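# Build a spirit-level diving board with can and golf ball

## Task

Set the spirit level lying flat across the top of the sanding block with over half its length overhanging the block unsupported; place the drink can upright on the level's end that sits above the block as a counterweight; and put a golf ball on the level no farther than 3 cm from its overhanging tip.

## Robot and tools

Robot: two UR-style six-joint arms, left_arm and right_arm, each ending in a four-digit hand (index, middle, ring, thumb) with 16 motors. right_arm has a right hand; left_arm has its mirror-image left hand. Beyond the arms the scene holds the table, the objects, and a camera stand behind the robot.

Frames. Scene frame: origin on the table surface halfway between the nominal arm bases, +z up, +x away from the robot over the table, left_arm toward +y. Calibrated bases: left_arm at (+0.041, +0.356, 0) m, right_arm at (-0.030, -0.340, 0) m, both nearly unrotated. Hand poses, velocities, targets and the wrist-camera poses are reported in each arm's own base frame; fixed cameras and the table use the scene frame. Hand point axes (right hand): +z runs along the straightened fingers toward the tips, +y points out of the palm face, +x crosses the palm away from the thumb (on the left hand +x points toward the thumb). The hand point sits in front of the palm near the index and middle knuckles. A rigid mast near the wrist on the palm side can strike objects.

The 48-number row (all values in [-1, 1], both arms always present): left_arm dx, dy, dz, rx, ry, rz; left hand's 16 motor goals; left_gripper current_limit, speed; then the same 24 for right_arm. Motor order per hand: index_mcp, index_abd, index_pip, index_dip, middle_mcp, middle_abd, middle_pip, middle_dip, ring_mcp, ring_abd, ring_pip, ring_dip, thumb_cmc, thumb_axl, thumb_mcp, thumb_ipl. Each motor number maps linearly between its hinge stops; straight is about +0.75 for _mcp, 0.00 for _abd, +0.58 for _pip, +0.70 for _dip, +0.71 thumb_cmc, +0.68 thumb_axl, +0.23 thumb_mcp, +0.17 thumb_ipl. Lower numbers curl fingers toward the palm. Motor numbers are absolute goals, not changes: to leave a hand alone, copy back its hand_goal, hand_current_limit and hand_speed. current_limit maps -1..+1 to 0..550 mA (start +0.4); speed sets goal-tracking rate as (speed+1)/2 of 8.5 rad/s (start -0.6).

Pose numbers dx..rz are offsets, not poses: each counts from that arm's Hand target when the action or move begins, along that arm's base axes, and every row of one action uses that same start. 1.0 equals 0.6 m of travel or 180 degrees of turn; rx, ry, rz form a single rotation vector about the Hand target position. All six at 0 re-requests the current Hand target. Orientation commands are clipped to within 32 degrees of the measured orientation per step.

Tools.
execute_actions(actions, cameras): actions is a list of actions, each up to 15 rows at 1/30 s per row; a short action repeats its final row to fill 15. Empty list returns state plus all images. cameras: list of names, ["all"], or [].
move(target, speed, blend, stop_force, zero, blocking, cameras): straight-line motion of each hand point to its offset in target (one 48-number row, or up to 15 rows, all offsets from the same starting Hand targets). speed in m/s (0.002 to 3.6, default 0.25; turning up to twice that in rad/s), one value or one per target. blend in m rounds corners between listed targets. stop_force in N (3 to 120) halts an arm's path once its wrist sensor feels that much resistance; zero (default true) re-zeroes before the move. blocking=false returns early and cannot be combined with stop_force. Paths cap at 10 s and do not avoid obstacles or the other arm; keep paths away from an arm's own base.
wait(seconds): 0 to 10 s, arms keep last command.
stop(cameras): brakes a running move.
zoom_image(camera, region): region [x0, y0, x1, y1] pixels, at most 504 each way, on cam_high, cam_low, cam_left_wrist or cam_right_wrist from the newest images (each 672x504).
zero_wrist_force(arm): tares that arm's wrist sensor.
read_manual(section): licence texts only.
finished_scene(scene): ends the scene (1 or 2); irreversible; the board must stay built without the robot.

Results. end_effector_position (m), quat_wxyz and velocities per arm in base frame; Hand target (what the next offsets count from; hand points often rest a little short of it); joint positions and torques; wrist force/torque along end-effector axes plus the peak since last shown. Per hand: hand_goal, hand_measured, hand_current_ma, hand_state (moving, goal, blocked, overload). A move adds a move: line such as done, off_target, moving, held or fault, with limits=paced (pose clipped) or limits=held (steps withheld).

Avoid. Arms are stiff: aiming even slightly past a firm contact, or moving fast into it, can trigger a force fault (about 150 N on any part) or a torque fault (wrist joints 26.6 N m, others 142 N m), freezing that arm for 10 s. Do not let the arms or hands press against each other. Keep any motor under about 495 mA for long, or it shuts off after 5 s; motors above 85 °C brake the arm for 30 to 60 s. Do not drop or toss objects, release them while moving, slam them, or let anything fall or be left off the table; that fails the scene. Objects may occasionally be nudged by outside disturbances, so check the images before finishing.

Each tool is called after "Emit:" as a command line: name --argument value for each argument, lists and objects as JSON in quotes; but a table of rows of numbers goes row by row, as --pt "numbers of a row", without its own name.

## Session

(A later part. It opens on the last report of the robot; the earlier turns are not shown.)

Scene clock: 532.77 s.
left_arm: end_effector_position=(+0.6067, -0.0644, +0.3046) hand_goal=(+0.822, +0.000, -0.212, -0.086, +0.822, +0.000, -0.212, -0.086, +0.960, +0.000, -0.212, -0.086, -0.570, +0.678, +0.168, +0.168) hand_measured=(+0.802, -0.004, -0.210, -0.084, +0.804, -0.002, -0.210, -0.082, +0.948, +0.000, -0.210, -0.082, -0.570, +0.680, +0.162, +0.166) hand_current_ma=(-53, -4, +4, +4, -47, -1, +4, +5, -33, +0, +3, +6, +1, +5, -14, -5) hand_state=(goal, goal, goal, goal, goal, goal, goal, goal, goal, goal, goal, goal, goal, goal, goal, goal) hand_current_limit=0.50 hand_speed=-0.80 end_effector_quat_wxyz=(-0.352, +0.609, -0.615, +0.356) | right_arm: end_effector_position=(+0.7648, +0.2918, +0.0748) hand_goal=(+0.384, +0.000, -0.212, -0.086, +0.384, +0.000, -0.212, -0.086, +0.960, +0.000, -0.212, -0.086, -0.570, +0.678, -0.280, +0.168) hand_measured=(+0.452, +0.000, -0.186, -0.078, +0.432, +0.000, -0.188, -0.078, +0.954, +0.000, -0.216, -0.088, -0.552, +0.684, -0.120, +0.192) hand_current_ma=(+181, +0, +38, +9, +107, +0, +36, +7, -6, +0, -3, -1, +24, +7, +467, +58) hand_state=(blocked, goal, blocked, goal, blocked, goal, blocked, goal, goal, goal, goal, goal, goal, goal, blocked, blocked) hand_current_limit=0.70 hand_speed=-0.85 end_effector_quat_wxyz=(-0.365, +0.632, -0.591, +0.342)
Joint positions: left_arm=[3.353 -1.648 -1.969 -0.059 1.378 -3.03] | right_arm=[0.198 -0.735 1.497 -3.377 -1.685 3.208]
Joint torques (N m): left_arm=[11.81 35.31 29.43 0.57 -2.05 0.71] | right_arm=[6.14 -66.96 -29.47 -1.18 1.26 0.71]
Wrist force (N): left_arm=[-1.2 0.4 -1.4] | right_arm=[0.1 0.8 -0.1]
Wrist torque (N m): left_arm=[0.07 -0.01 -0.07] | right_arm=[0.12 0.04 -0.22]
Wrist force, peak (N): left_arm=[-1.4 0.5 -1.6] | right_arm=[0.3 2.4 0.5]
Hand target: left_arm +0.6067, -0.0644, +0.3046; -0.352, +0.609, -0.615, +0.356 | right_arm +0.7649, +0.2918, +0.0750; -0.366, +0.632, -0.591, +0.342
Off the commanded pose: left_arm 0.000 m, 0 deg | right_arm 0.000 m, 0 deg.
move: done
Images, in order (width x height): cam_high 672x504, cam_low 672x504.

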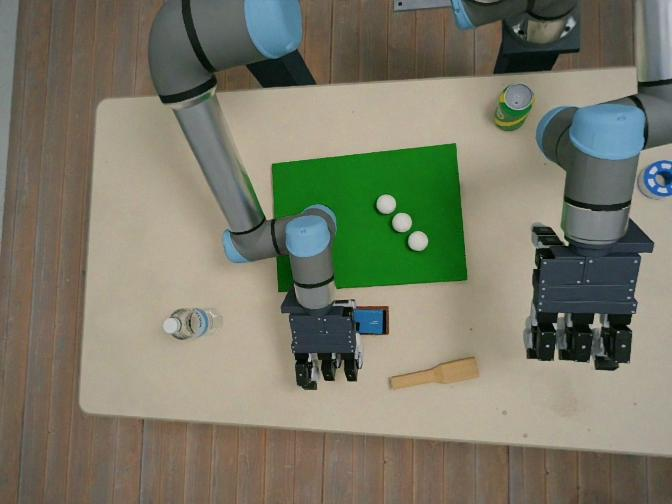

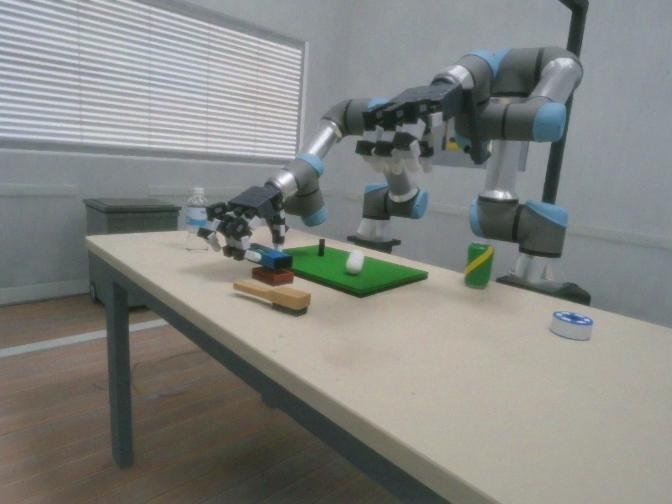

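Emit:
move --target '[0,0,0,0,0,0,0.822,0,-0.212,-0.086,0.822,0,-0.212,-0.086,0.960,0,-0.212,-0.086,-0.570,0.678,0.168,0.168,0.5,-0.8,0,0,-0.05,0,0,0,0.384,0,-0.212,-0.086,0.384,0,-0.212,-0.086,0.960,0,-0.212,-0.086,-0.570,0.678,-0.280,0.168,0.7,-0.85]' --speed 0.015 --stop_force 4 --cameras '["cam_high","cam_low"]'

Emit:
zoom_image --camera "cam_low" --region '[190, 200, 350, 340]'

Emit:
zoom_image --camera "cam_high" --region '[280, 280, 480, 400]'

Scene clock: 548.60 s.
left_arm: end_effector_position=(+0.6067, -0.0644, +0.3046) hand_goal=(+0.822, +0.000, -0.212, -0.086, +0.822, +0.000, -0.212, -0.086, +0.960, +0.000, -0.212, -0.086, -0.570, +0.678, +0.168, +0.168) hand_measured=(+0.802, -0.004, -0.210, -0.084, +0.804, -0.002, -0.210, -0.082, +0.948, +0.000, -0.210, -0.082, -0.570, +0.680, +0.162, +0.166) hand_current_ma=(-53, -4, +4, +4, -47, -1, +4, +5, -33, +0, +3, +6, +1, +5, -14, -5) hand_state=(goal, goal, goal, goal, goal, goal, goal, goal, goal, goal, goal, goal, goal, goal, goal, goal) hand_current_limit=0.50 hand_speed=-0.80 end_effector_quat_wxyz=(-0.352, +0.609, -0.615, +0.356) | right_arm: end_effector_position=(+0.7649, +0.2918, +0.0599) hand_goal=(+0.384, +0.000, -0.212, -0.086, +0.384, +0.000, -0.212, -0.086, +0.960, +0.000, -0.212, -0.086, -0.570, +0.678, -0.280, +0.168) hand_measured=(+0.452, -0.002, -0.188, -0.082, +0.428, +0.000, -0.188, -0.080, +0.954, +0.000, -0.216, -0.088, -0.552, +0.684, -0.120, +0.198) hand_current_ma=(+181, +0, +36, +3, +94, +0, +36, +4, -6, +0, -3, -1, +25, +7, +467, +73) hand_state=(blocked, goal, blocked, goal, blocked, goal, blocked, goal, goal, goal, goal, goal, goal, goal, blocked, blocked) hand_current_limit=0.70 hand_speed=-0.85 end_effector_quat_wxyz=(-0.366, +0.632, -0.591, +0.342)
Joint positions: left_arm=[3.353 -1.648 -1.969 -0.059 1.378 -3.03] | right_arm=[0.198 -0.71 1.497 -3.403 -1.685 3.208]
Joint torques (N m): left_arm=[11.51 34.78 29.39 0.63 -1.92 0.61] | right_arm=[4.14 -67.04 -7.59 -2.2 1.61 -0.89]
Wrist force (N): left_arm=[-0.9 -0.1 -1.5] | right_arm=[-0.3 0.2 -0.2]
Wrist torque (N m): left_arm=[0.00 -0.06 -0.03] | right_arm=[0.15 0.03 -0.22]
Wrist force, peak (N): left_arm=[-1.2 0.1 -1.7] | right_arm=[0.8 -2.8 -2.7]
Hand target: left_arm +0.6067, -0.0644, +0.3046; -0.352, +0.609, -0.615, +0.356 | right_arm +0.7649, +0.2918, +0.0599; -0.366, +0.632, -0.591, +0.342 (not the last commanded pose)
Off the commanded pose: left_arm 0.000 m, 0 deg | right_arm 0.015 m, 0 deg.
move: contact (right_arm)
Images, in order (width x height): cam_high 672x504, cam_low 672x504.

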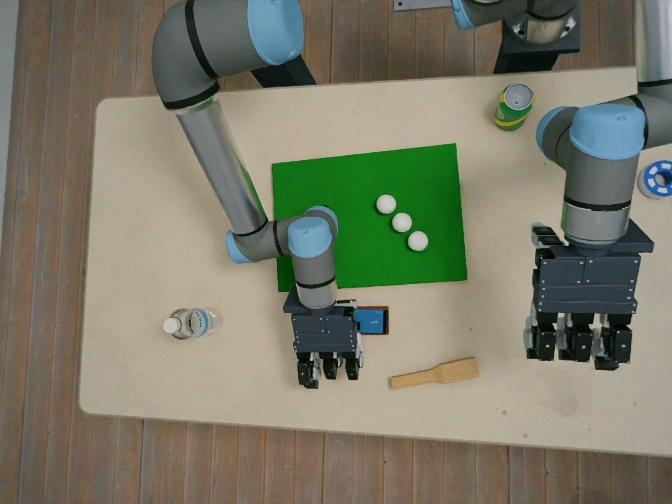

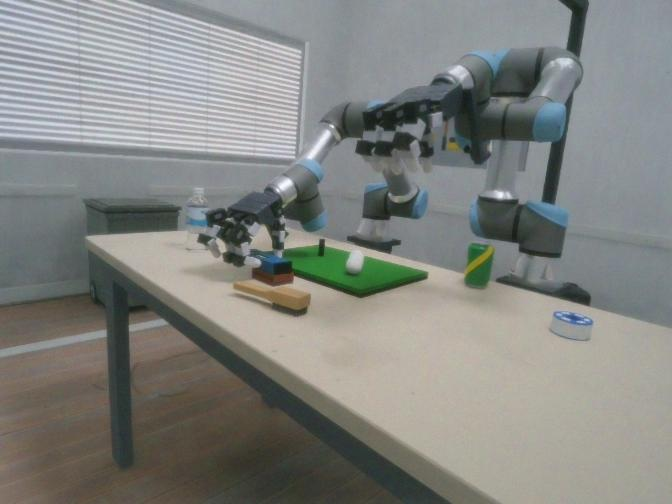

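Scaled by 3.150 from the camera's 672x504 image, which has a finer 960x720 frame.

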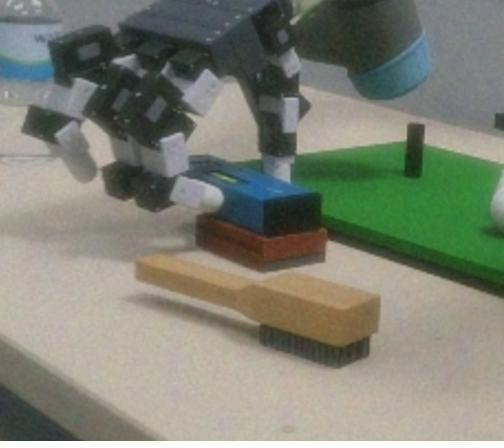

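Scaled by 2.520 from the camera's 672x504 image, which has a finer 960x720 frame.

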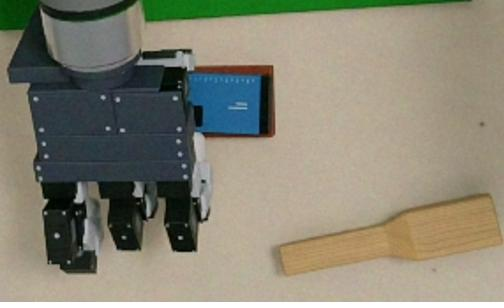

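Emit:
move --pt "0 0 0 0 0 0 0.822 0 -0.212 -0.086 0.822 0 -0.212 -0.086 0.960 0 -0.212 -0.086 -0.570 0.678 0.168 0.168 0.5 -0.8 0 0 -0.001 0 0 0 0.384 0 -0.212 -0.086 0.384 0 -0.212 -0.086 0.960 0 -0.212 -0.086 -0.570 0.678 -0.280 0.168 0.7 -0.85" --speed 0.01

Emit:
move --pt "0 0 0 0 0 0 0.822 0 -0.212 -0.086 0.822 0 -0.212 -0.086 0.960 0 -0.212 -0.086 -0.570 0.678 0.168 0.168 0.5 -0.8 0 0 0 0 0 0 0.55 0 -0.212 -0.086 0.53 0 -0.212 -0.086 0.960 0 -0.212 -0.086 -0.570 0.678 0.02 0.168 0.5 -0.95" --pt "0 0 0 0 0 0 0.822 0 -0.212 -0.086 0.822 0 -0.212 -0.086 0.960 0 -0.212 -0.086 -0.570 0.678 0.168 0.168 0.5 -0.8 0 0 0 0 0 0 0.87 0 -0.212 -0.086 0.87 0 -0.212 -0.086 0.960 0 -0.212 -0.086 -0.570 0.678 0.2 0.168 0.5 -0.85" --cameras '["cam_high","cam_right_wrist","cam_low"]'

Emit:
zoom_image --camera "cam_high" --region '[280, 280, 480, 400]'

Emit:
zoom_image --camera "cam_low" --region '[190, 200, 350, 340]'

Scene clock: 564.17 s.
left_arm: end_effector_position=(+0.6067, -0.0644, +0.3046) hand_goal=(+0.822, +0.000, -0.212, -0.086, +0.822, +0.000, -0.212, -0.086, +0.960, +0.000, -0.212, -0.086, -0.570, +0.678, +0.168, +0.168) hand_measured=(+0.802, -0.004, -0.210, -0.084, +0.804, -0.002, -0.210, -0.082, +0.948, +0.000, -0.210, -0.082, -0.570, +0.680, +0.162, +0.166) hand_current_ma=(-53, -4, +4, +4, -47, -1, +4, +5, -33, +0, +3, +6, +1, +5, -14, -5) hand_state=(goal, goal, goal, goal, goal, goal, goal, goal, goal, goal, goal, goal, goal, goal, goal, goal) hand_current_limit=0.50 hand_speed=-0.80 end_effector_quat_wxyz=(-0.352, +0.609, -0.615, +0.356) | right_arm: end_effector_position=(+0.7649, +0.2918, +0.0593) hand_goal=(+0.384, +0.000, -0.212, -0.086, +0.384, +0.000, -0.212, -0.086, +0.960, +0.000, -0.212, -0.086, -0.570, +0.678, -0.280, +0.168) hand_measured=(+0.452, -0.002, -0.188, -0.086, +0.428, +0.000, -0.188, -0.082, +0.954, +0.000, -0.216, -0.088, -0.552, +0.684, -0.120, +0.198) hand_current_ma=(+181, +0, +36, +0, +94, +0, +36, +2, -6, +0, -3, -1, +25, +7, +467, +73) hand_state=(blocked, goal, blocked, goal, blocked, goal, blocked, goal, goal, goal, goal, goal, goal, goal, blocked, blocked) hand_current_limit=0.70 hand_speed=-0.85 end_effector_quat_wxyz=(-0.366, +0.632, -0.591, +0.342)
Joint positions: left_arm=[3.353 -1.648 -1.969 -0.059 1.378 -3.03] | right_arm=[0.198 -0.709 1.497 -3.404 -1.685 3.208]
Joint torques (N m): left_arm=[11.71 34.75 28.96 0.61 -1.99 0.69] | right_arm=[4.78 -40.98 -8.62 -3.71 1.78 -0.95]
Wrist force (N): left_arm=[-0.9 0.3 -1.7] | right_arm=[0.4 -1.9 -2.3]
Wrist torque (N m): left_arm=[0.06 -0.06 -0.04] | right_arm=[0.12 -0.03 -0.20]
Wrist force, peak (N): left_arm=[-1.1 0.0 -1.7] | right_arm=[0.4 -2.5 -2.5]
Hand target: left_arm +0.6067, -0.0644, +0.3046; -0.352, +0.609, -0.615, +0.356 | right_arm +0.7649, +0.2918, +0.0593; -0.366, +0.632, -0.591, +0.342
Off the commanded pose: left_arm 0.000 m, 0 deg | right_arm 0.000 m, 0 deg.
move: done

Scene clock: 567.10 s.
left_arm: end_effector_position=(+0.6067, -0.0644, +0.3046) hand_goal=(+0.822, +0.000, -0.212, -0.086, +0.822, +0.000, -0.212, -0.086, +0.960, +0.000, -0.212, -0.086, -0.570, +0.678, +0.168, +0.168) hand_measured=(+0.802, -0.004, -0.210, -0.084, +0.804, -0.002, -0.210, -0.082, +0.948, +0.000, -0.210, -0.082, -0.570, +0.680, +0.162, +0.166) hand_current_ma=(-53, -4, +4, +4, -47, -1, +4, +5, -33, +0, +3, +6, +1, +5, -14, -5) hand_state=(goal, goal, goal, goal, goal, goal, goal, goal, goal, goal, goal, goal, goal, goal, goal, goal) hand_current_limit=0.50 hand_speed=-0.80 end_effector_quat_wxyz=(-0.352, +0.609, -0.615, +0.356) | right_arm: end_effector_position=(+0.7649, +0.2918, +0.0593) hand_goal=(+0.870, +0.000, -0.212, -0.086, +0.870, +0.000, -0.212, -0.086, +0.960, +0.000, -0.212, -0.086, -0.570, +0.678, +0.200, +0.168) hand_measured=(+0.850, -0.002, -0.210, -0.086, +0.852, +0.000, -0.210, -0.084, +0.954, +0.000, -0.216, -0.088, -0.568, +0.680, +0.194, +0.170) hand_current_ma=(-31, +0, +1, +0, -24, +0, +1, +1, -6, +0, -3, -1, +1, +2, -8, +1) hand_state=(blocked, goal, goal, goal, goal, goal, goal, goal, goal, goal, goal, goal, goal, goal, goal, goal) hand_current_limit=0.50 hand_speed=-0.85 end_effector_quat_wxyz=(-0.366, +0.632, -0.591, +0.342)
Joint positions: left_arm=[3.353 -1.648 -1.969 -0.059 1.378 -3.03] | right_arm=[0.198 -0.709 1.497 -3.404 -1.685 3.208]
Joint torques (N m): left_arm=[11.68 34.6 28.55 0.64 -1.91 0.68] | right_arm=[4.62 -57.63 -11.37 -1.4 1.48 -0.85]
Wrist force (N): left_arm=[-1.0 0.1 -1.5] | right_arm=[0.4 -0.1 -0.5]
Wrist torque (N m): left_arm=[0.03 -0.04 -0.04] | right_arm=[0.07 -0.02 -0.20]
Wrist force, peak (N): left_arm=[-0.9 0.4 -1.8] | right_arm=[0.3 -1.1 -4.5]
Hand target: left_arm +0.6067, -0.0644, +0.3046; -0.352, +0.609, -0.615, +0.356 | right_arm +0.7649, +0.2918, +0.0593; -0.366, +0.632, -0.591, +0.342
Off the commanded pose: left_arm 0.000 m, 0 deg | right_arm 0.000 m, 0 deg.
move: done
camera_calibration:
cam_right_wrist: T_world_to_cam=[[-0.304262, 0.753978, -0.582187, 0.088927], [-0.424951, 0.439548, 0.791337, 0.106102], [0.85255, 0.488174, 0.186666, -0.682326], [0, 0, 0, 1]] pos_world=[0.653862, 0.219408, 0.0951772]
Images, in order (width x height): cam_high 672x504, cam_low 672x504, cam_right_wrist 672x504.

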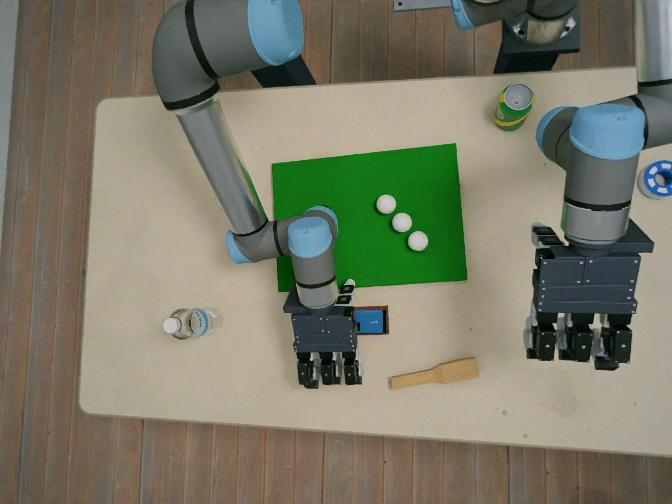

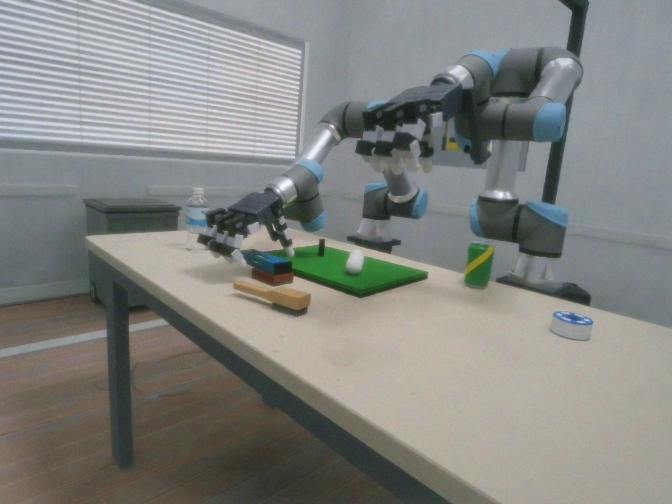

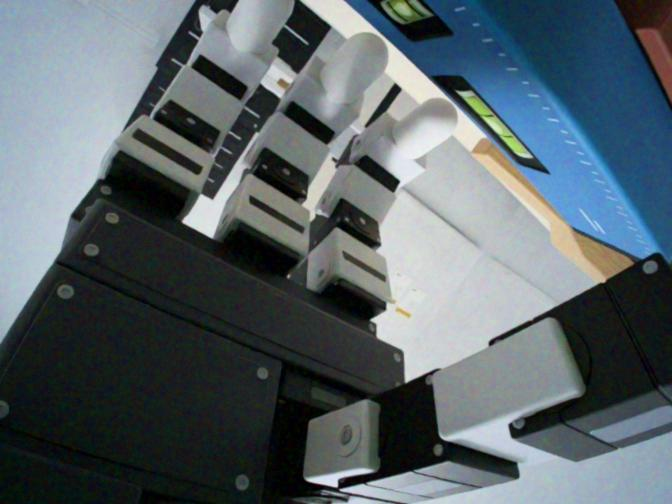

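Scaled by 2.520 from the camera's 672x504 image, which has a finer 960x720 frame.

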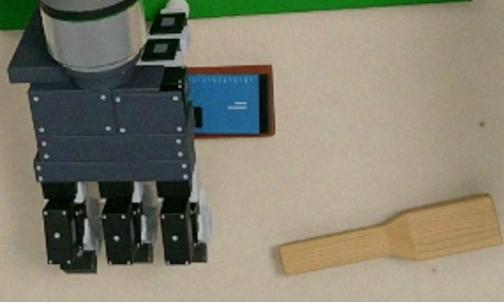

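Scaled by 3.150 from the camera's 672x504 image, which has a finer 960x720 frame.

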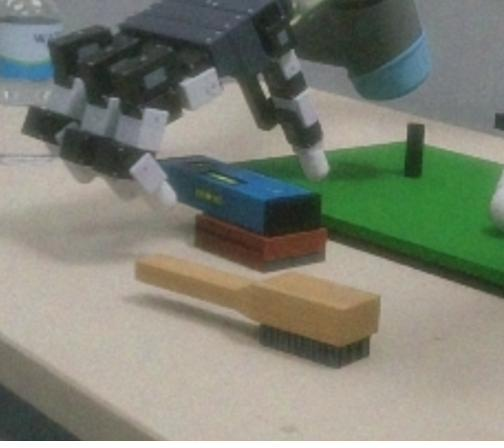

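Emit:
move --pt "0 0 0 0 0 0 0.822 0 -0.212 -0.086 0.822 0 -0.212 -0.086 0.960 0 -0.212 -0.086 -0.570 0.678 0.168 0.168 0.5 -0.8 0 0 0.0667 0 0 0 0.87 0 -0.212 -0.086 0.87 0 -0.212 -0.086 0.960 0 -0.212 -0.086 -0.570 0.678 0.2 0.168 0.5 -0.85" --pt "0 0 0 0 0 0 0.822 0 -0.212 -0.086 0.822 0 -0.212 -0.086 0.960 0 -0.212 -0.086 -0.570 0.678 0.168 0.168 0.5 -0.8 0.0048 -0.1308 0.0667 0 0 -0.0167 0.87 0 -0.212 -0.086 0.87 0 -0.212 -0.086 0.960 0 -0.212 -0.086 -0.570 0.678 0.2 0.168 0.5 -0.85" --pt "0 0 0 0 0 0 0.822 0 -0.212 -0.086 0.822 0 -0.212 -0.086 0.960 0 -0.212 -0.086 -0.570 0.678 0.168 0.168 0.5 -0.8 0.0048 -0.1308 0.0 0 0 -0.0167 0.87 0 -0.212 -0.086 0.87 0 -0.212 -0.086 0.960 0 -0.212 -0.086 -0.570 0.678 0.2 0.168 0.5 -0.85" --speed 0.12 --blend '[0.01,0.01,0]' --cameras '["cam_high","cam_right_wrist","cam_low"]'

Emit:
zoom_image --camera "cam_high" --region '[250, 280, 450, 400]'

Scene clock: 593.83 s.
left_arm: end_effector_position=(+0.6067, -0.0644, +0.3046) hand_goal=(+0.822, +0.000, -0.212, -0.086, +0.822, +0.000, -0.212, -0.086, +0.960, +0.000, -0.212, -0.086, -0.570, +0.678, +0.168, +0.168) hand_measured=(+0.802, -0.004, -0.210, -0.084, +0.804, -0.002, -0.210, -0.082, +0.948, +0.000, -0.210, -0.082, -0.570, +0.680, +0.162, +0.166) hand_current_ma=(-53, -4, +4, +4, -47, -1, +4, +5, -33, +0, +3, +6, +1, +5, -14, -5) hand_state=(goal, goal, goal, goal, goal, goal, goal, goal, goal, goal, goal, goal, goal, goal, goal, goal) hand_current_limit=0.50 hand_speed=-0.80 end_effector_quat_wxyz=(-0.352, +0.609, -0.615, +0.356) | right_arm: end_effector_position=(+0.7677, +0.2133, +0.0592) hand_goal=(+0.870, +0.000, -0.212, -0.086, +0.870, +0.000, -0.212, -0.086, +0.960, +0.000, -0.212, -0.086, -0.570, +0.678, +0.200, +0.168) hand_measured=(+0.852, -0.002, -0.210, -0.086, +0.854, +0.000, -0.210, -0.084, +0.954, +0.000, -0.216, -0.088, -0.568, +0.680, +0.194, +0.170) hand_current_ma=(-26, +0, +1, +0, -20, +0, +1, +1, -6, +0, -3, -1, +1, +2, -7, +1) hand_state=(goal, goal, goal, goal, goal, goal, goal, goal, goal, goal, goal, goal, goal, goal, goal, goal) hand_current_limit=0.50 hand_speed=-0.85 end_effector_quat_wxyz=(-0.356, +0.616, -0.608, +0.351)
Joint positions: left_arm=[3.353 -1.648 -1.969 -0.059 1.378 -3.03] | right_arm=[0.089 -0.747 1.579 -3.45 -1.635 3.179]
Joint torques (N m): left_arm=[11.97 34.66 29.11 0.56 -1.98 0.6] | right_arm=[6.24 -58.57 -29.67 -1.98 -1.74 1.33]
Wrist force (N): left_arm=[-0.5 0.4 -1.0] | right_arm=[0.2 0.3 -0.7]
Wrist torque (N m): left_arm=[0.02 -0.09 -0.01] | right_arm=[0.12 0.00 -0.13]
Wrist force, peak (N): left_arm=[-1.1 0.5 -1.7] | right_arm=[0.2 1.7 -0.3]
Hand target: left_arm +0.6067, -0.0644, +0.3046; -0.352, +0.609, -0.615, +0.356 | right_arm +0.7677, +0.2133, +0.0593; -0.357, +0.616, -0.608, +0.351
Off the commanded pose: left_arm 0.000 m, 0 deg | right_arm 0.000 m, 0 deg.
move: done
camera_calibration:
cam_right_wrist: T_world_to_cam=[[-0.26438, 0.768882, -0.582171, 0.115177], [-0.401244, 0.461232, 0.791371, 0.119004], [0.876987, 0.442816, 0.186568, -0.655525], [0, 0, 0, 1]] pos_world=[0.653087, 0.146831, 0.0951771]
Images, in order (width x height): cam_high 672x504, cam_low 672x504, cam_right_wrist 672x504.

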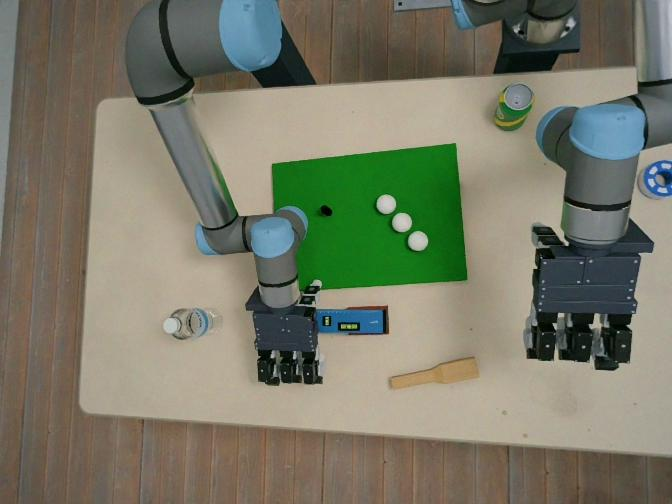

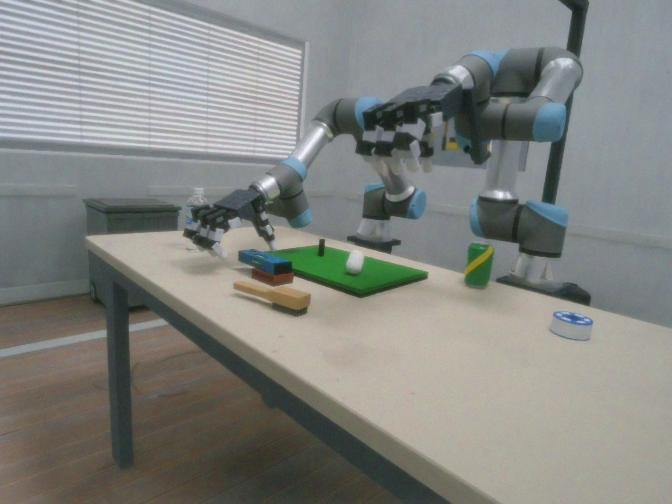

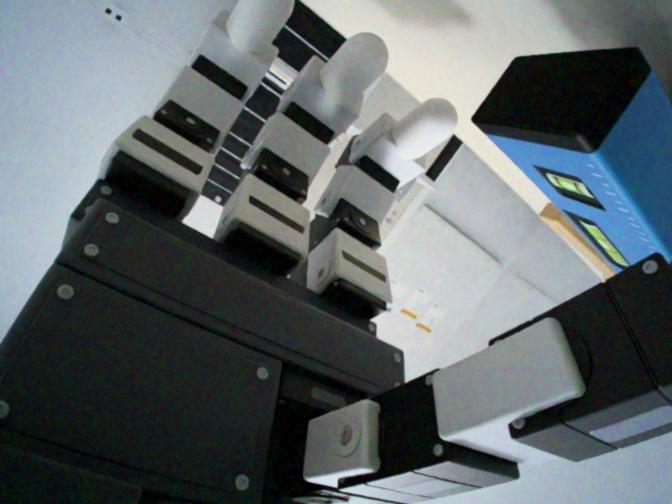

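Scaled by 2.520 from the camera's 672x504 image, which has a finer 960x720 frame.

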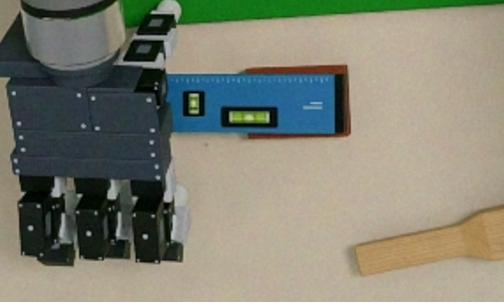

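Emit:
move --pt "0 0 0 0 0 0 0.822 0 -0.212 -0.086 0.822 0 -0.212 -0.086 0.960 0 -0.212 -0.086 -0.570 0.678 0.168 0.168 0.5 -0.8 0 0 0 0 0 0 0.384 0 -0.212 -0.086 0.87 0 -0.212 -0.086 0.960 0 -0.212 -0.086 -0.53 0.678 -0.281 0.168 0.6 -0.9" --cameras '["cam_high","cam_right_wrist","cam_low"]'

Emit:
zoom_image --camera "cam_high" --region '[250, 280, 450, 400]'

Emit:
zoom_image --camera "cam_low" --region '[170, 200, 330, 320]'

Scene clock: 616.40 s.
left_arm: end_effector_position=(+0.6067, -0.0644, +0.3046) hand_goal=(+0.822, +0.000, -0.212, -0.086, +0.822, +0.000, -0.212, -0.086, +0.960, +0.000, -0.212, -0.086, -0.570, +0.678, +0.168, +0.168) hand_measured=(+0.802, -0.004, -0.210, -0.084, +0.804, -0.002, -0.210, -0.082, +0.948, +0.000, -0.210, -0.082, -0.570, +0.680, +0.162, +0.166) hand_current_ma=(-53, -4, +4, +4, -47, -1, +4, +5, -33, +0, +3, +6, +1, +5, -14, -5) hand_state=(goal, goal, goal, goal, goal, goal, goal, goal, goal, goal, goal, goal, goal, goal, goal, goal) hand_current_limit=0.50 hand_speed=-0.80 end_effector_quat_wxyz=(-0.352, +0.609, -0.615, +0.356) | right_arm: end_effector_position=(+0.7677, +0.2133, +0.0593) hand_goal=(+0.384, +0.000, -0.212, -0.086, +0.870, +0.000, -0.212, -0.086, +0.960, +0.000, -0.212, -0.086, -0.530, +0.678, -0.280, +0.168) hand_measured=(+0.468, -0.002, -0.188, -0.086, +0.854, +0.000, -0.210, -0.084, +0.954, +0.000, -0.216, -0.088, -0.536, +0.678, -0.134, +0.192) hand_current_ma=(+242, +0, +35, +0, -20, +0, +1, +1, -6, +0, -3, -1, -4, +0, +440, +55) hand_state=(blocked, goal, blocked, goal, goal, goal, goal, goal, goal, goal, goal, goal, goal, goal, blocked, blocked) hand_current_limit=0.60 hand_speed=-0.90 end_effector_quat_wxyz=(-0.357, +0.616, -0.608, +0.351)
Joint positions: left_arm=[3.353 -1.648 -1.969 -0.059 1.378 -3.03] | right_arm=[0.089 -0.747 1.579 -3.45 -1.635 3.179]
Joint torques (N m): left_arm=[11.67 34.9 28.52 0.66 -1.87 0.54] | right_arm=[5.88 -63.54 -29.22 -4.13 -1.21 1.42]
Wrist force (N): left_arm=[-0.8 0.4 -1.4] | right_arm=[1.8 -0.9 -1.2]
Wrist torque (N m): left_arm=[0.07 -0.06 -0.04] | right_arm=[0.10 0.00 -0.14]
Wrist force, peak (N): left_arm=[-0.9 -0.1 -1.9] | right_arm=[2.3 -1.2 -1.2]
Hand target: left_arm +0.6067, -0.0644, +0.3046; -0.352, +0.609, -0.615, +0.356 | right_arm +0.7677, +0.2133, +0.0593; -0.357, +0.616, -0.608, +0.351
Off the commanded pose: left_arm 0.000 m, 0 deg | right_arm 0.000 m, 0 deg.
move: done
camera_calibration:
cam_right_wrist: T_world_to_cam=[[-0.264308, 0.768883, -0.582204, 0.115056], [-0.401328, 0.461239, 0.791325, 0.119016], [0.876971, 0.442808, 0.186665, -0.655567], [0, 0, 0, 1]] pos_world=[0.653087, 0.146931, 0.0951773]
Images, in order (width x height): cam_high 672x504, cam_low 672x504, cam_right_wrist 672x504.

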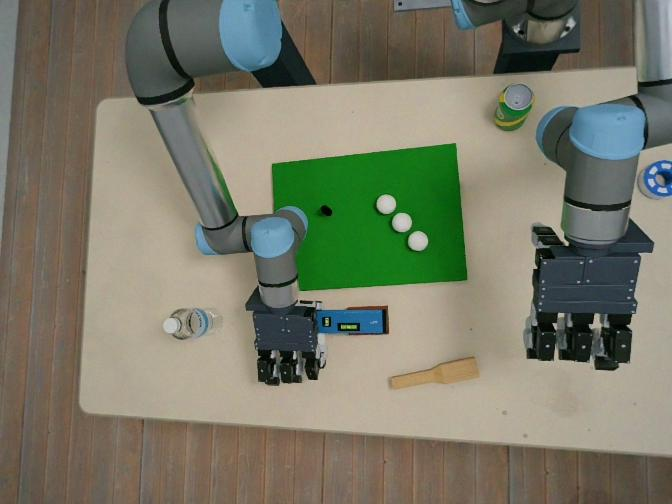

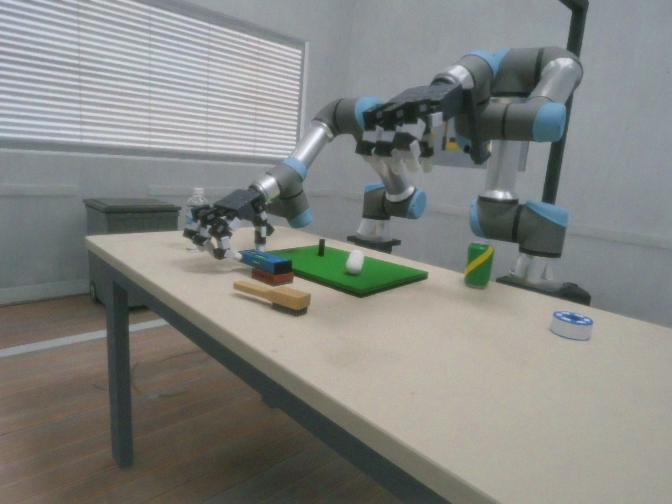

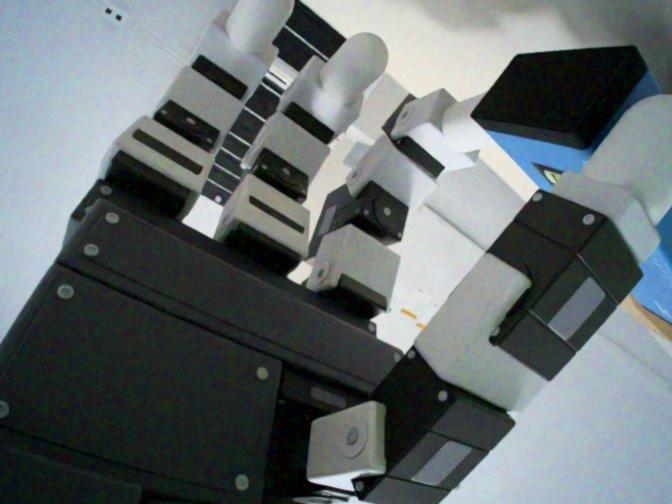

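Scaled by 2.520 from the camera's 672x504 image, which has a finer 960x720 frame.

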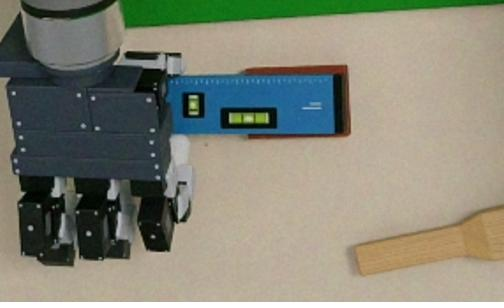

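Scaled by 3.150 from the camera's 672x504 image, which has a finer 960x720 frame.

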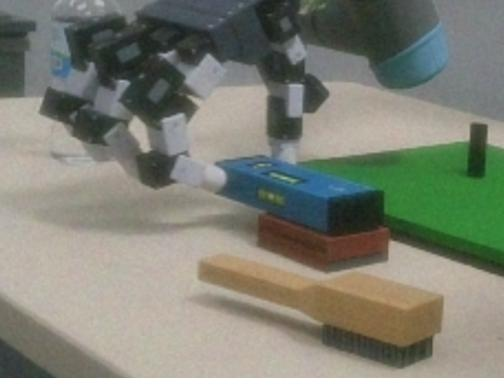

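Emit:
move --pt "0 0 0 0 0 0 0.822 0 -0.212 -0.086 0.822 0 -0.212 -0.086 0.960 0 -0.212 -0.086 -0.570 0.678 0.168 0.168 0.5 -0.8 0 -0.0305 0 0 0 0 0.384 0 -0.212 -0.086 0.87 0 -0.212 -0.086 0.960 0 -0.212 -0.086 -0.53 0.678 -0.281 0.168 0.6 -0.9" --speed 0.03 --cameras '["cam_high","cam_right_wrist","cam_low"]'

Emit:
zoom_image --camera "cam_high" --region '[250, 280, 450, 400]'

Emit:
zoom_image --camera "cam_low" --region '[170, 200, 330, 320]'

Scene clock: 626.33 s.
left_arm: end_effector_position=(+0.6067, -0.0644, +0.3046) hand_goal=(+0.822, +0.000, -0.212, -0.086, +0.822, +0.000, -0.212, -0.086, +0.960, +0.000, -0.212, -0.086, -0.570, +0.678, +0.168, +0.168) hand_measured=(+0.802, -0.004, -0.210, -0.084, +0.804, -0.002, -0.210, -0.082, +0.948, +0.000, -0.210, -0.082, -0.570, +0.680, +0.162, +0.166) hand_current_ma=(-53, -4, +4, +4, -47, -1, +4, +5, -33, +0, +3, +6, +1, +5, -14, -5) hand_state=(goal, goal, goal, goal, goal, goal, goal, goal, goal, goal, goal, goal, goal, goal, goal, goal) hand_current_limit=0.50 hand_speed=-0.80 end_effector_quat_wxyz=(-0.352, +0.609, -0.615, +0.356) | right_arm: end_effector_position=(+0.7677, +0.1949, +0.0593) hand_goal=(+0.384, +0.000, -0.212, -0.086, +0.870, +0.000, -0.212, -0.086, +0.960, +0.000, -0.212, -0.086, -0.530, +0.678, -0.280, +0.168) hand_measured=(+0.468, +0.000, -0.182, -0.080, +0.854, +0.000, -0.210, -0.084, +0.954, +0.000, -0.216, -0.088, -0.536, +0.678, -0.140, +0.194) hand_current_ma=(+242, +0, +48, +5, -20, +0, +1, +1, -6, +0, -3, -1, -4, +0, +440, +58) hand_state=(blocked, goal, blocked, goal, goal, goal, goal, goal, goal, goal, goal, goal, goal, goal, blocked, blocked) hand_current_limit=0.60 hand_speed=-0.90 end_effector_quat_wxyz=(-0.357, +0.617, -0.608, +0.351)
Joint positions: left_arm=[3.353 -1.648 -1.969 -0.059 1.378 -3.03] | right_arm=[0.059 -0.755 1.597 -3.461 -1.61 3.164]
Joint torques (N m): left_arm=[11.97 34.1 28.99 0.71 -1.83 0.58] | right_arm=[7.05 -55.12 -22.31 -2.77 -1.68 1.2]
Wrist force (N): left_arm=[-0.7 0.1 -1.4] | right_arm=[0.0 0.6 -0.4]
Wrist torque (N m): left_arm=[0.02 -0.08 -0.02] | right_arm=[0.15 -0.03 -0.09]
Wrist force, peak (N): left_arm=[-1.1 0.3 -1.8] | right_arm=[1.9 -1.4 -1.3]
Hand target: left_arm +0.6067, -0.0644, +0.3046; -0.352, +0.609, -0.615, +0.356 | right_arm +0.7677, +0.1950, +0.0593; -0.357, +0.616, -0.608, +0.351
Off the commanded pose: left_arm 0.000 m, 0 deg | right_arm 0.000 m, 0 deg.
move: done
camera_calibration:
cam_right_wrist: T_world_to_cam=[[-0.264455, 0.768791, -0.582258, 0.129394], [-0.401451, 0.4612, 0.791285, 0.127638], [0.87687, 0.443007, 0.186665, -0.647335], [0, 0, 0, 1]] pos_world=[0.653088, 0.128431, 0.0951775]
Images, in order (width x height): cam_high 672x504, cam_low 672x504, cam_right_wrist 672x504.

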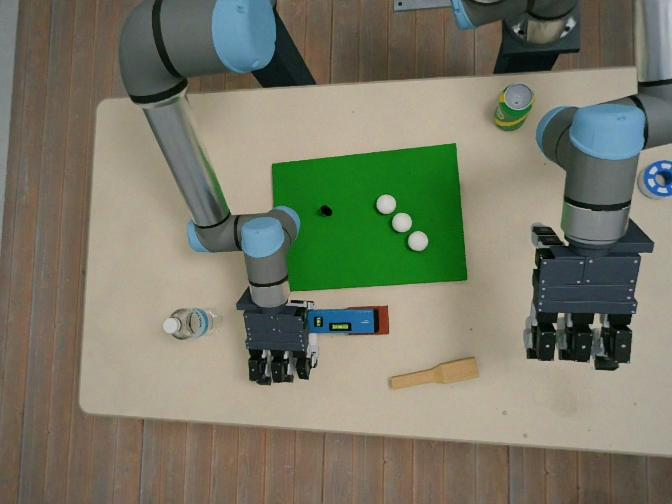

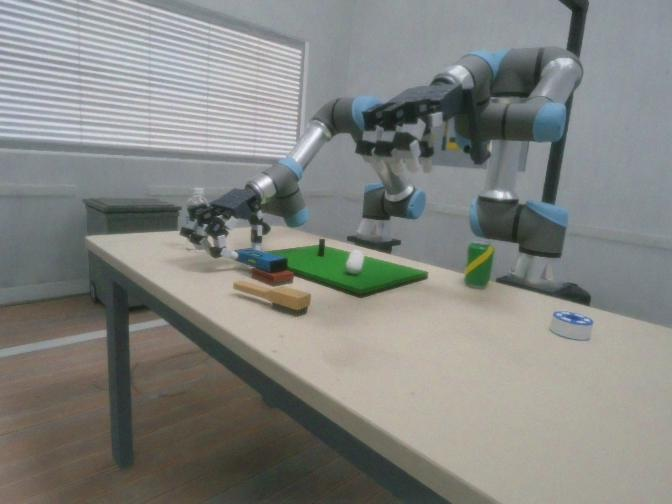

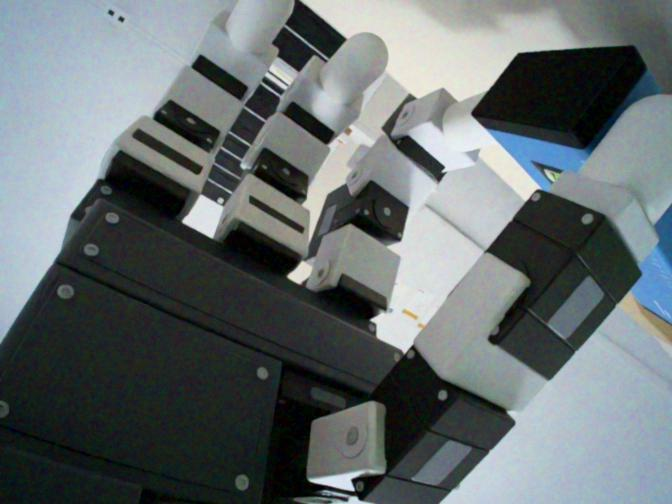

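Scaled by 2.520 from the camera's 672x504 image, which has a finer 960x720 frame.

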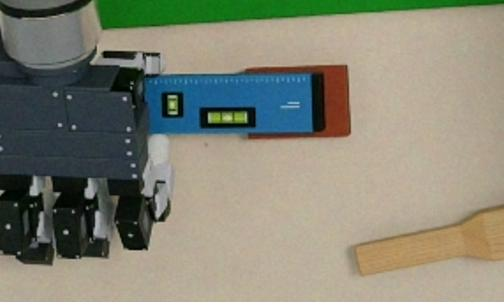

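Scaled by 3.150 from the camera's 672x504 image, which has a finer 960x720 frame.

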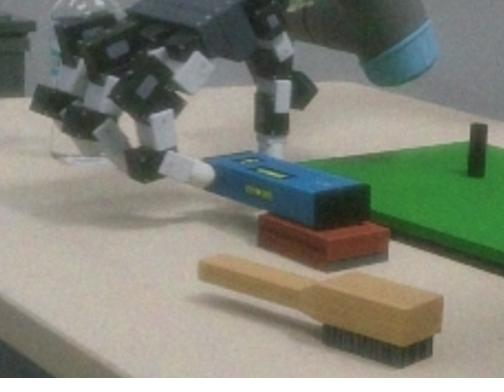

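Emit:
move --pt "0.022 0.357 0 0 0 0 0.822 0 -0.212 -0.086 0.822 0 -0.212 -0.086 0.960 0 -0.212 -0.086 -0.570 0.678 0.168 0.168 0.5 -0.8 0 0 0 0 0 0 0.384 0 -0.212 -0.086 0.87 0 -0.212 -0.086 0.960 0 -0.212 -0.086 -0.53 0.678 -0.281 0.168 0.6 -0.9" --pt "0.022 0.357 0 0 0 0 0.822 0 -0.212 -0.086 0.822 0 -0.212 -0.086 0.960 0 -0.212 -0.086 -0.570 0.678 0.168 0.168 0.5 -0.8 0 0.0367 0 0 0 0 0.384 0 -0.212 -0.086 0.87 0 -0.212 -0.086 0.960 0 -0.212 -0.086 -0.53 0.678 -0.281 0.168 0.6 -0.9" --speed '[0.2,0.03]'

Emit:
move --pt "0 0 0 0 0 0 0.822 0 -0.212 -0.086 0.822 0 -0.212 -0.086 0.960 0 -0.212 -0.086 -0.570 0.678 0.168 0.168 0.5 -0.8 0 0 0 0 0 0 0.56 0 -0.212 -0.086 0.87 0 -0.212 -0.086 0.960 0 -0.212 -0.086 -0.55 0.678 0.02 0.168 0.5 -0.93" --pt "0 0 0 0 0 0 0.822 0 -0.212 -0.086 0.822 0 -0.212 -0.086 0.960 0 -0.212 -0.086 -0.570 0.678 0.168 0.168 0.5 -0.8 0 0 0 0 0 0 0.87 0 -0.212 -0.086 0.87 0 -0.212 -0.086 0.960 0 -0.212 -0.086 -0.570 0.678 0.2 0.168 0.5 -0.8" --pt "0 0 0 0 0 0 0.822 0 -0.212 -0.086 0.822 0 -0.212 -0.086 0.960 0 -0.212 -0.086 -0.570 0.678 0.168 0.168 0.5 -0.8 0 0 0.25 0 0 0 0.87 0 -0.212 -0.086 0.87 0 -0.212 -0.086 0.960 0 -0.212 -0.086 -0.570 0.678 0.2 0.168 0.5 -0.8" --speed '[0.03,0.03,0.15]' --cameras '["cam_high","cam_low"]'

Emit:
zoom_image --camera "cam_high" --region '[250, 280, 450, 400]'

Emit:
zoom_image --camera "cam_high" --region '[450, 60, 570, 150]'

Scene clock: 760.73 s.
left_arm: end_effector_position=(+0.6199, +0.1498, +0.3046) hand_goal=(+0.822, +0.000, -0.212, -0.086, +0.822, +0.000, -0.212, -0.086, +0.960, +0.000, -0.212, -0.086, -0.570, +0.678, +0.168, +0.168) hand_measured=(+0.802, -0.002, -0.210, -0.084, +0.804, -0.002, -0.210, -0.082, +0.948, +0.000, -0.210, -0.082, -0.570, +0.680, +0.162, +0.166) hand_current_ma=(-53, -4, +4, +4, -47, -1, +4, +5, -33, +0, +3, +6, +1, +5, -14, -5) hand_state=(goal, goal, goal, goal, goal, goal, goal, goal, goal, goal, goal, goal, goal, goal, goal, goal) hand_current_limit=0.50 hand_speed=-0.80 end_effector_quat_wxyz=(-0.352, +0.609, -0.615, +0.356) | right_arm: end_effector_position=(+0.7678, +0.2172, +0.0593) hand_goal=(+0.384, +0.000, -0.212, -0.086, +0.870, +0.000, -0.212, -0.086, +0.960, +0.000, -0.212, -0.086, -0.530, +0.678, -0.280, +0.168) hand_measured=(+0.468, +0.000, -0.182, -0.080, +0.854, +0.000, -0.210, -0.084, +0.954, +0.000, -0.216, -0.088, -0.538, +0.676, -0.140, +0.194) hand_current_ma=(+242, +0, +48, +5, -20, +0, +1, +1, -6, +0, -3, -1, -7, -1, +440, +60) hand_state=(blocked, goal, blocked, goal, goal, goal, goal, goal, goal, goal, goal, goal, goal, goal, blocked, blocked) hand_current_limit=0.60 hand_speed=-0.90 end_effector_quat_wxyz=(-0.357, +0.616, -0.608, +0.351)
Joint positions: left_arm=[3.774 -1.726 -1.865 -0.175 1.024 -2.784] | right_arm=[0.095 -0.745 1.575 -3.448 -1.641 3.182]
Joint torques (N m): left_arm=[11.53 39.69 15.48 5.46 -2.39 0.51] | right_arm=[-7.84 -50.39 -13.22 -2.71 2.26 -0.78]
Wrist force (N): left_arm=[-0.6 0.5 -1.6] | right_arm=[1.4 -0.1 -0.8]
Wrist torque (N m): left_arm=[0.08 -0.07 -0.01] | right_arm=[0.13 0.01 -0.22]
Wrist force, peak (N): left_arm=[-2.4 0.7 -1.6] | right_arm=[1.6 -1.3 -1.6]
Hand target: left_arm +0.6199, +0.1498, +0.3046; -0.352, +0.609, -0.615, +0.356 | right_arm +0.7677, +0.2170, +0.0593; -0.357, +0.616, -0.608, +0.351
Off the commanded pose: left_arm 0.000 m, 0 deg | right_arm 0.000 m, 0 deg.
move: done

Scene clock: 764.53 s.
left_arm: end_effector_position=(+0.6199, +0.1498, +0.3046) hand_goal=(+0.822, +0.000, -0.212, -0.086, +0.822, +0.000, -0.212, -0.086, +0.960, +0.000, -0.212, -0.086, -0.570, +0.678, +0.168, +0.168) hand_measured=(+0.802, -0.002, -0.210, -0.084, +0.804, -0.002, -0.210, -0.082, +0.948, +0.000, -0.210, -0.082, -0.570, +0.680, +0.162, +0.166) hand_current_ma=(-53, -4, +4, +4, -47, -1, +4, +5, -33, +0, +3, +6, +1, +5, -14, -5) hand_state=(goal, goal, goal, goal, goal, goal, goal, goal, goal, goal, goal, goal, goal, goal, goal, goal) hand_current_limit=0.50 hand_speed=-0.80 end_effector_quat_wxyz=(-0.352, +0.609, -0.615, +0.356) | right_arm: end_effector_position=(+0.7678, +0.2170, +0.2094) hand_goal=(+0.870, +0.000, -0.212, -0.086, +0.870, +0.000, -0.212, -0.086, +0.960, +0.000, -0.212, -0.086, -0.570, +0.678, +0.200, +0.168) hand_measured=(+0.852, +0.000, -0.210, -0.084, +0.856, +0.000, -0.210, -0.084, +0.954, +0.000, -0.216, -0.088, -0.568, +0.678, +0.194, +0.170) hand_current_ma=(-27, +0, +1, +1, -20, +0, +1, +1, -6, +0, -3, -1, +1, +0, -7, +1) hand_state=(goal, goal, goal, goal, goal, goal, goal, goal, goal, goal, goal, goal, goal, goal, goal, goal) hand_current_limit=0.50 hand_speed=-0.80 end_effector_quat_wxyz=(-0.357, +0.616, -0.608, +0.351)
Joint positions: left_arm=[3.774 -1.726 -1.865 -0.175 1.024 -2.784] | right_arm=[0.095 -0.969 1.509 -3.158 -1.641 3.182]
Joint torques (N m): left_arm=[11.95 39.98 13.53 5.39 -2.37 0.38] | right_arm=[1.92 -42.5 -9.79 -2.24 0.1 -0.01]
Wrist force (N): left_arm=[-0.6 0.7 -1.8] | right_arm=[0.2 -0.1 -0.8]
Wrist torque (N m): left_arm=[0.14 -0.06 -0.02] | right_arm=[0.09 0.00 -0.25]
Wrist force, peak (N): left_arm=[-0.9 0.6 -1.8] | right_arm=[0.1 -1.6 -1.4]
Hand target: left_arm +0.6199, +0.1498, +0.3046; -0.352, +0.609, -0.615, +0.356 | right_arm +0.7677, +0.2170, +0.2093; -0.357, +0.616, -0.608, +0.351
Off the commanded pose: left_arm 0.000 m, 0 deg | right_arm 0.000 m, 0 deg.
move: done
Images, in order (width x height): cam_high 672x504, cam_low 672x504.

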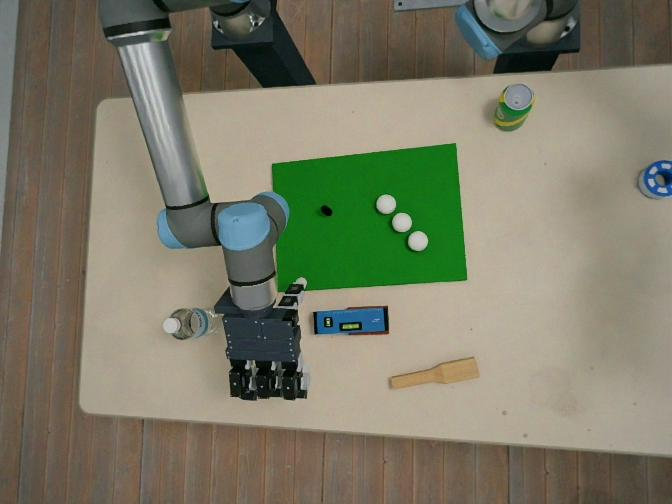

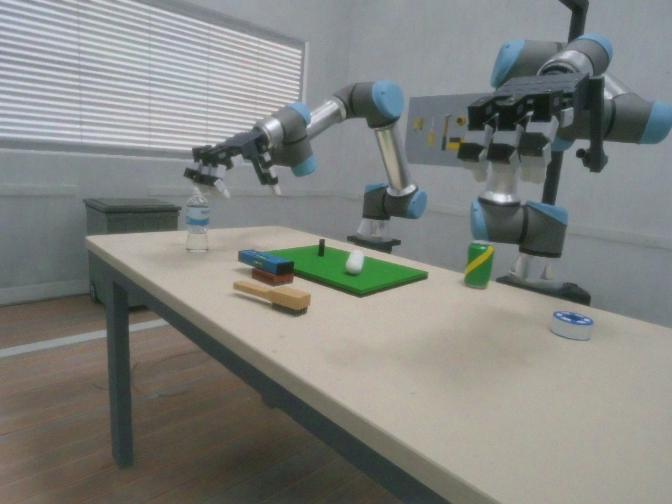

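Scaled by 2.520 from the camera's 672x504 image, which has a finer 960x720 frame.

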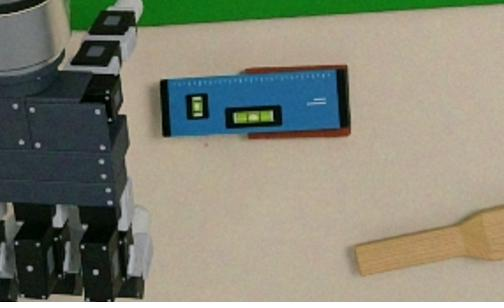

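Scaled by 4.200 from the camera's 672x504 image, which has a finer 960x720 frame.

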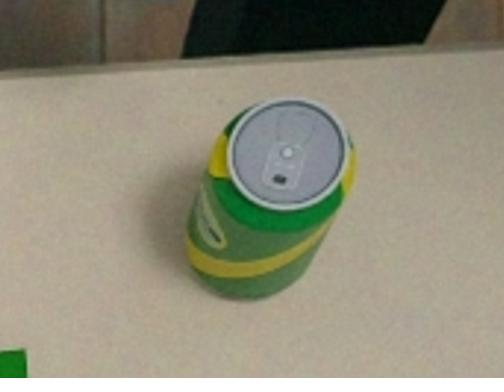

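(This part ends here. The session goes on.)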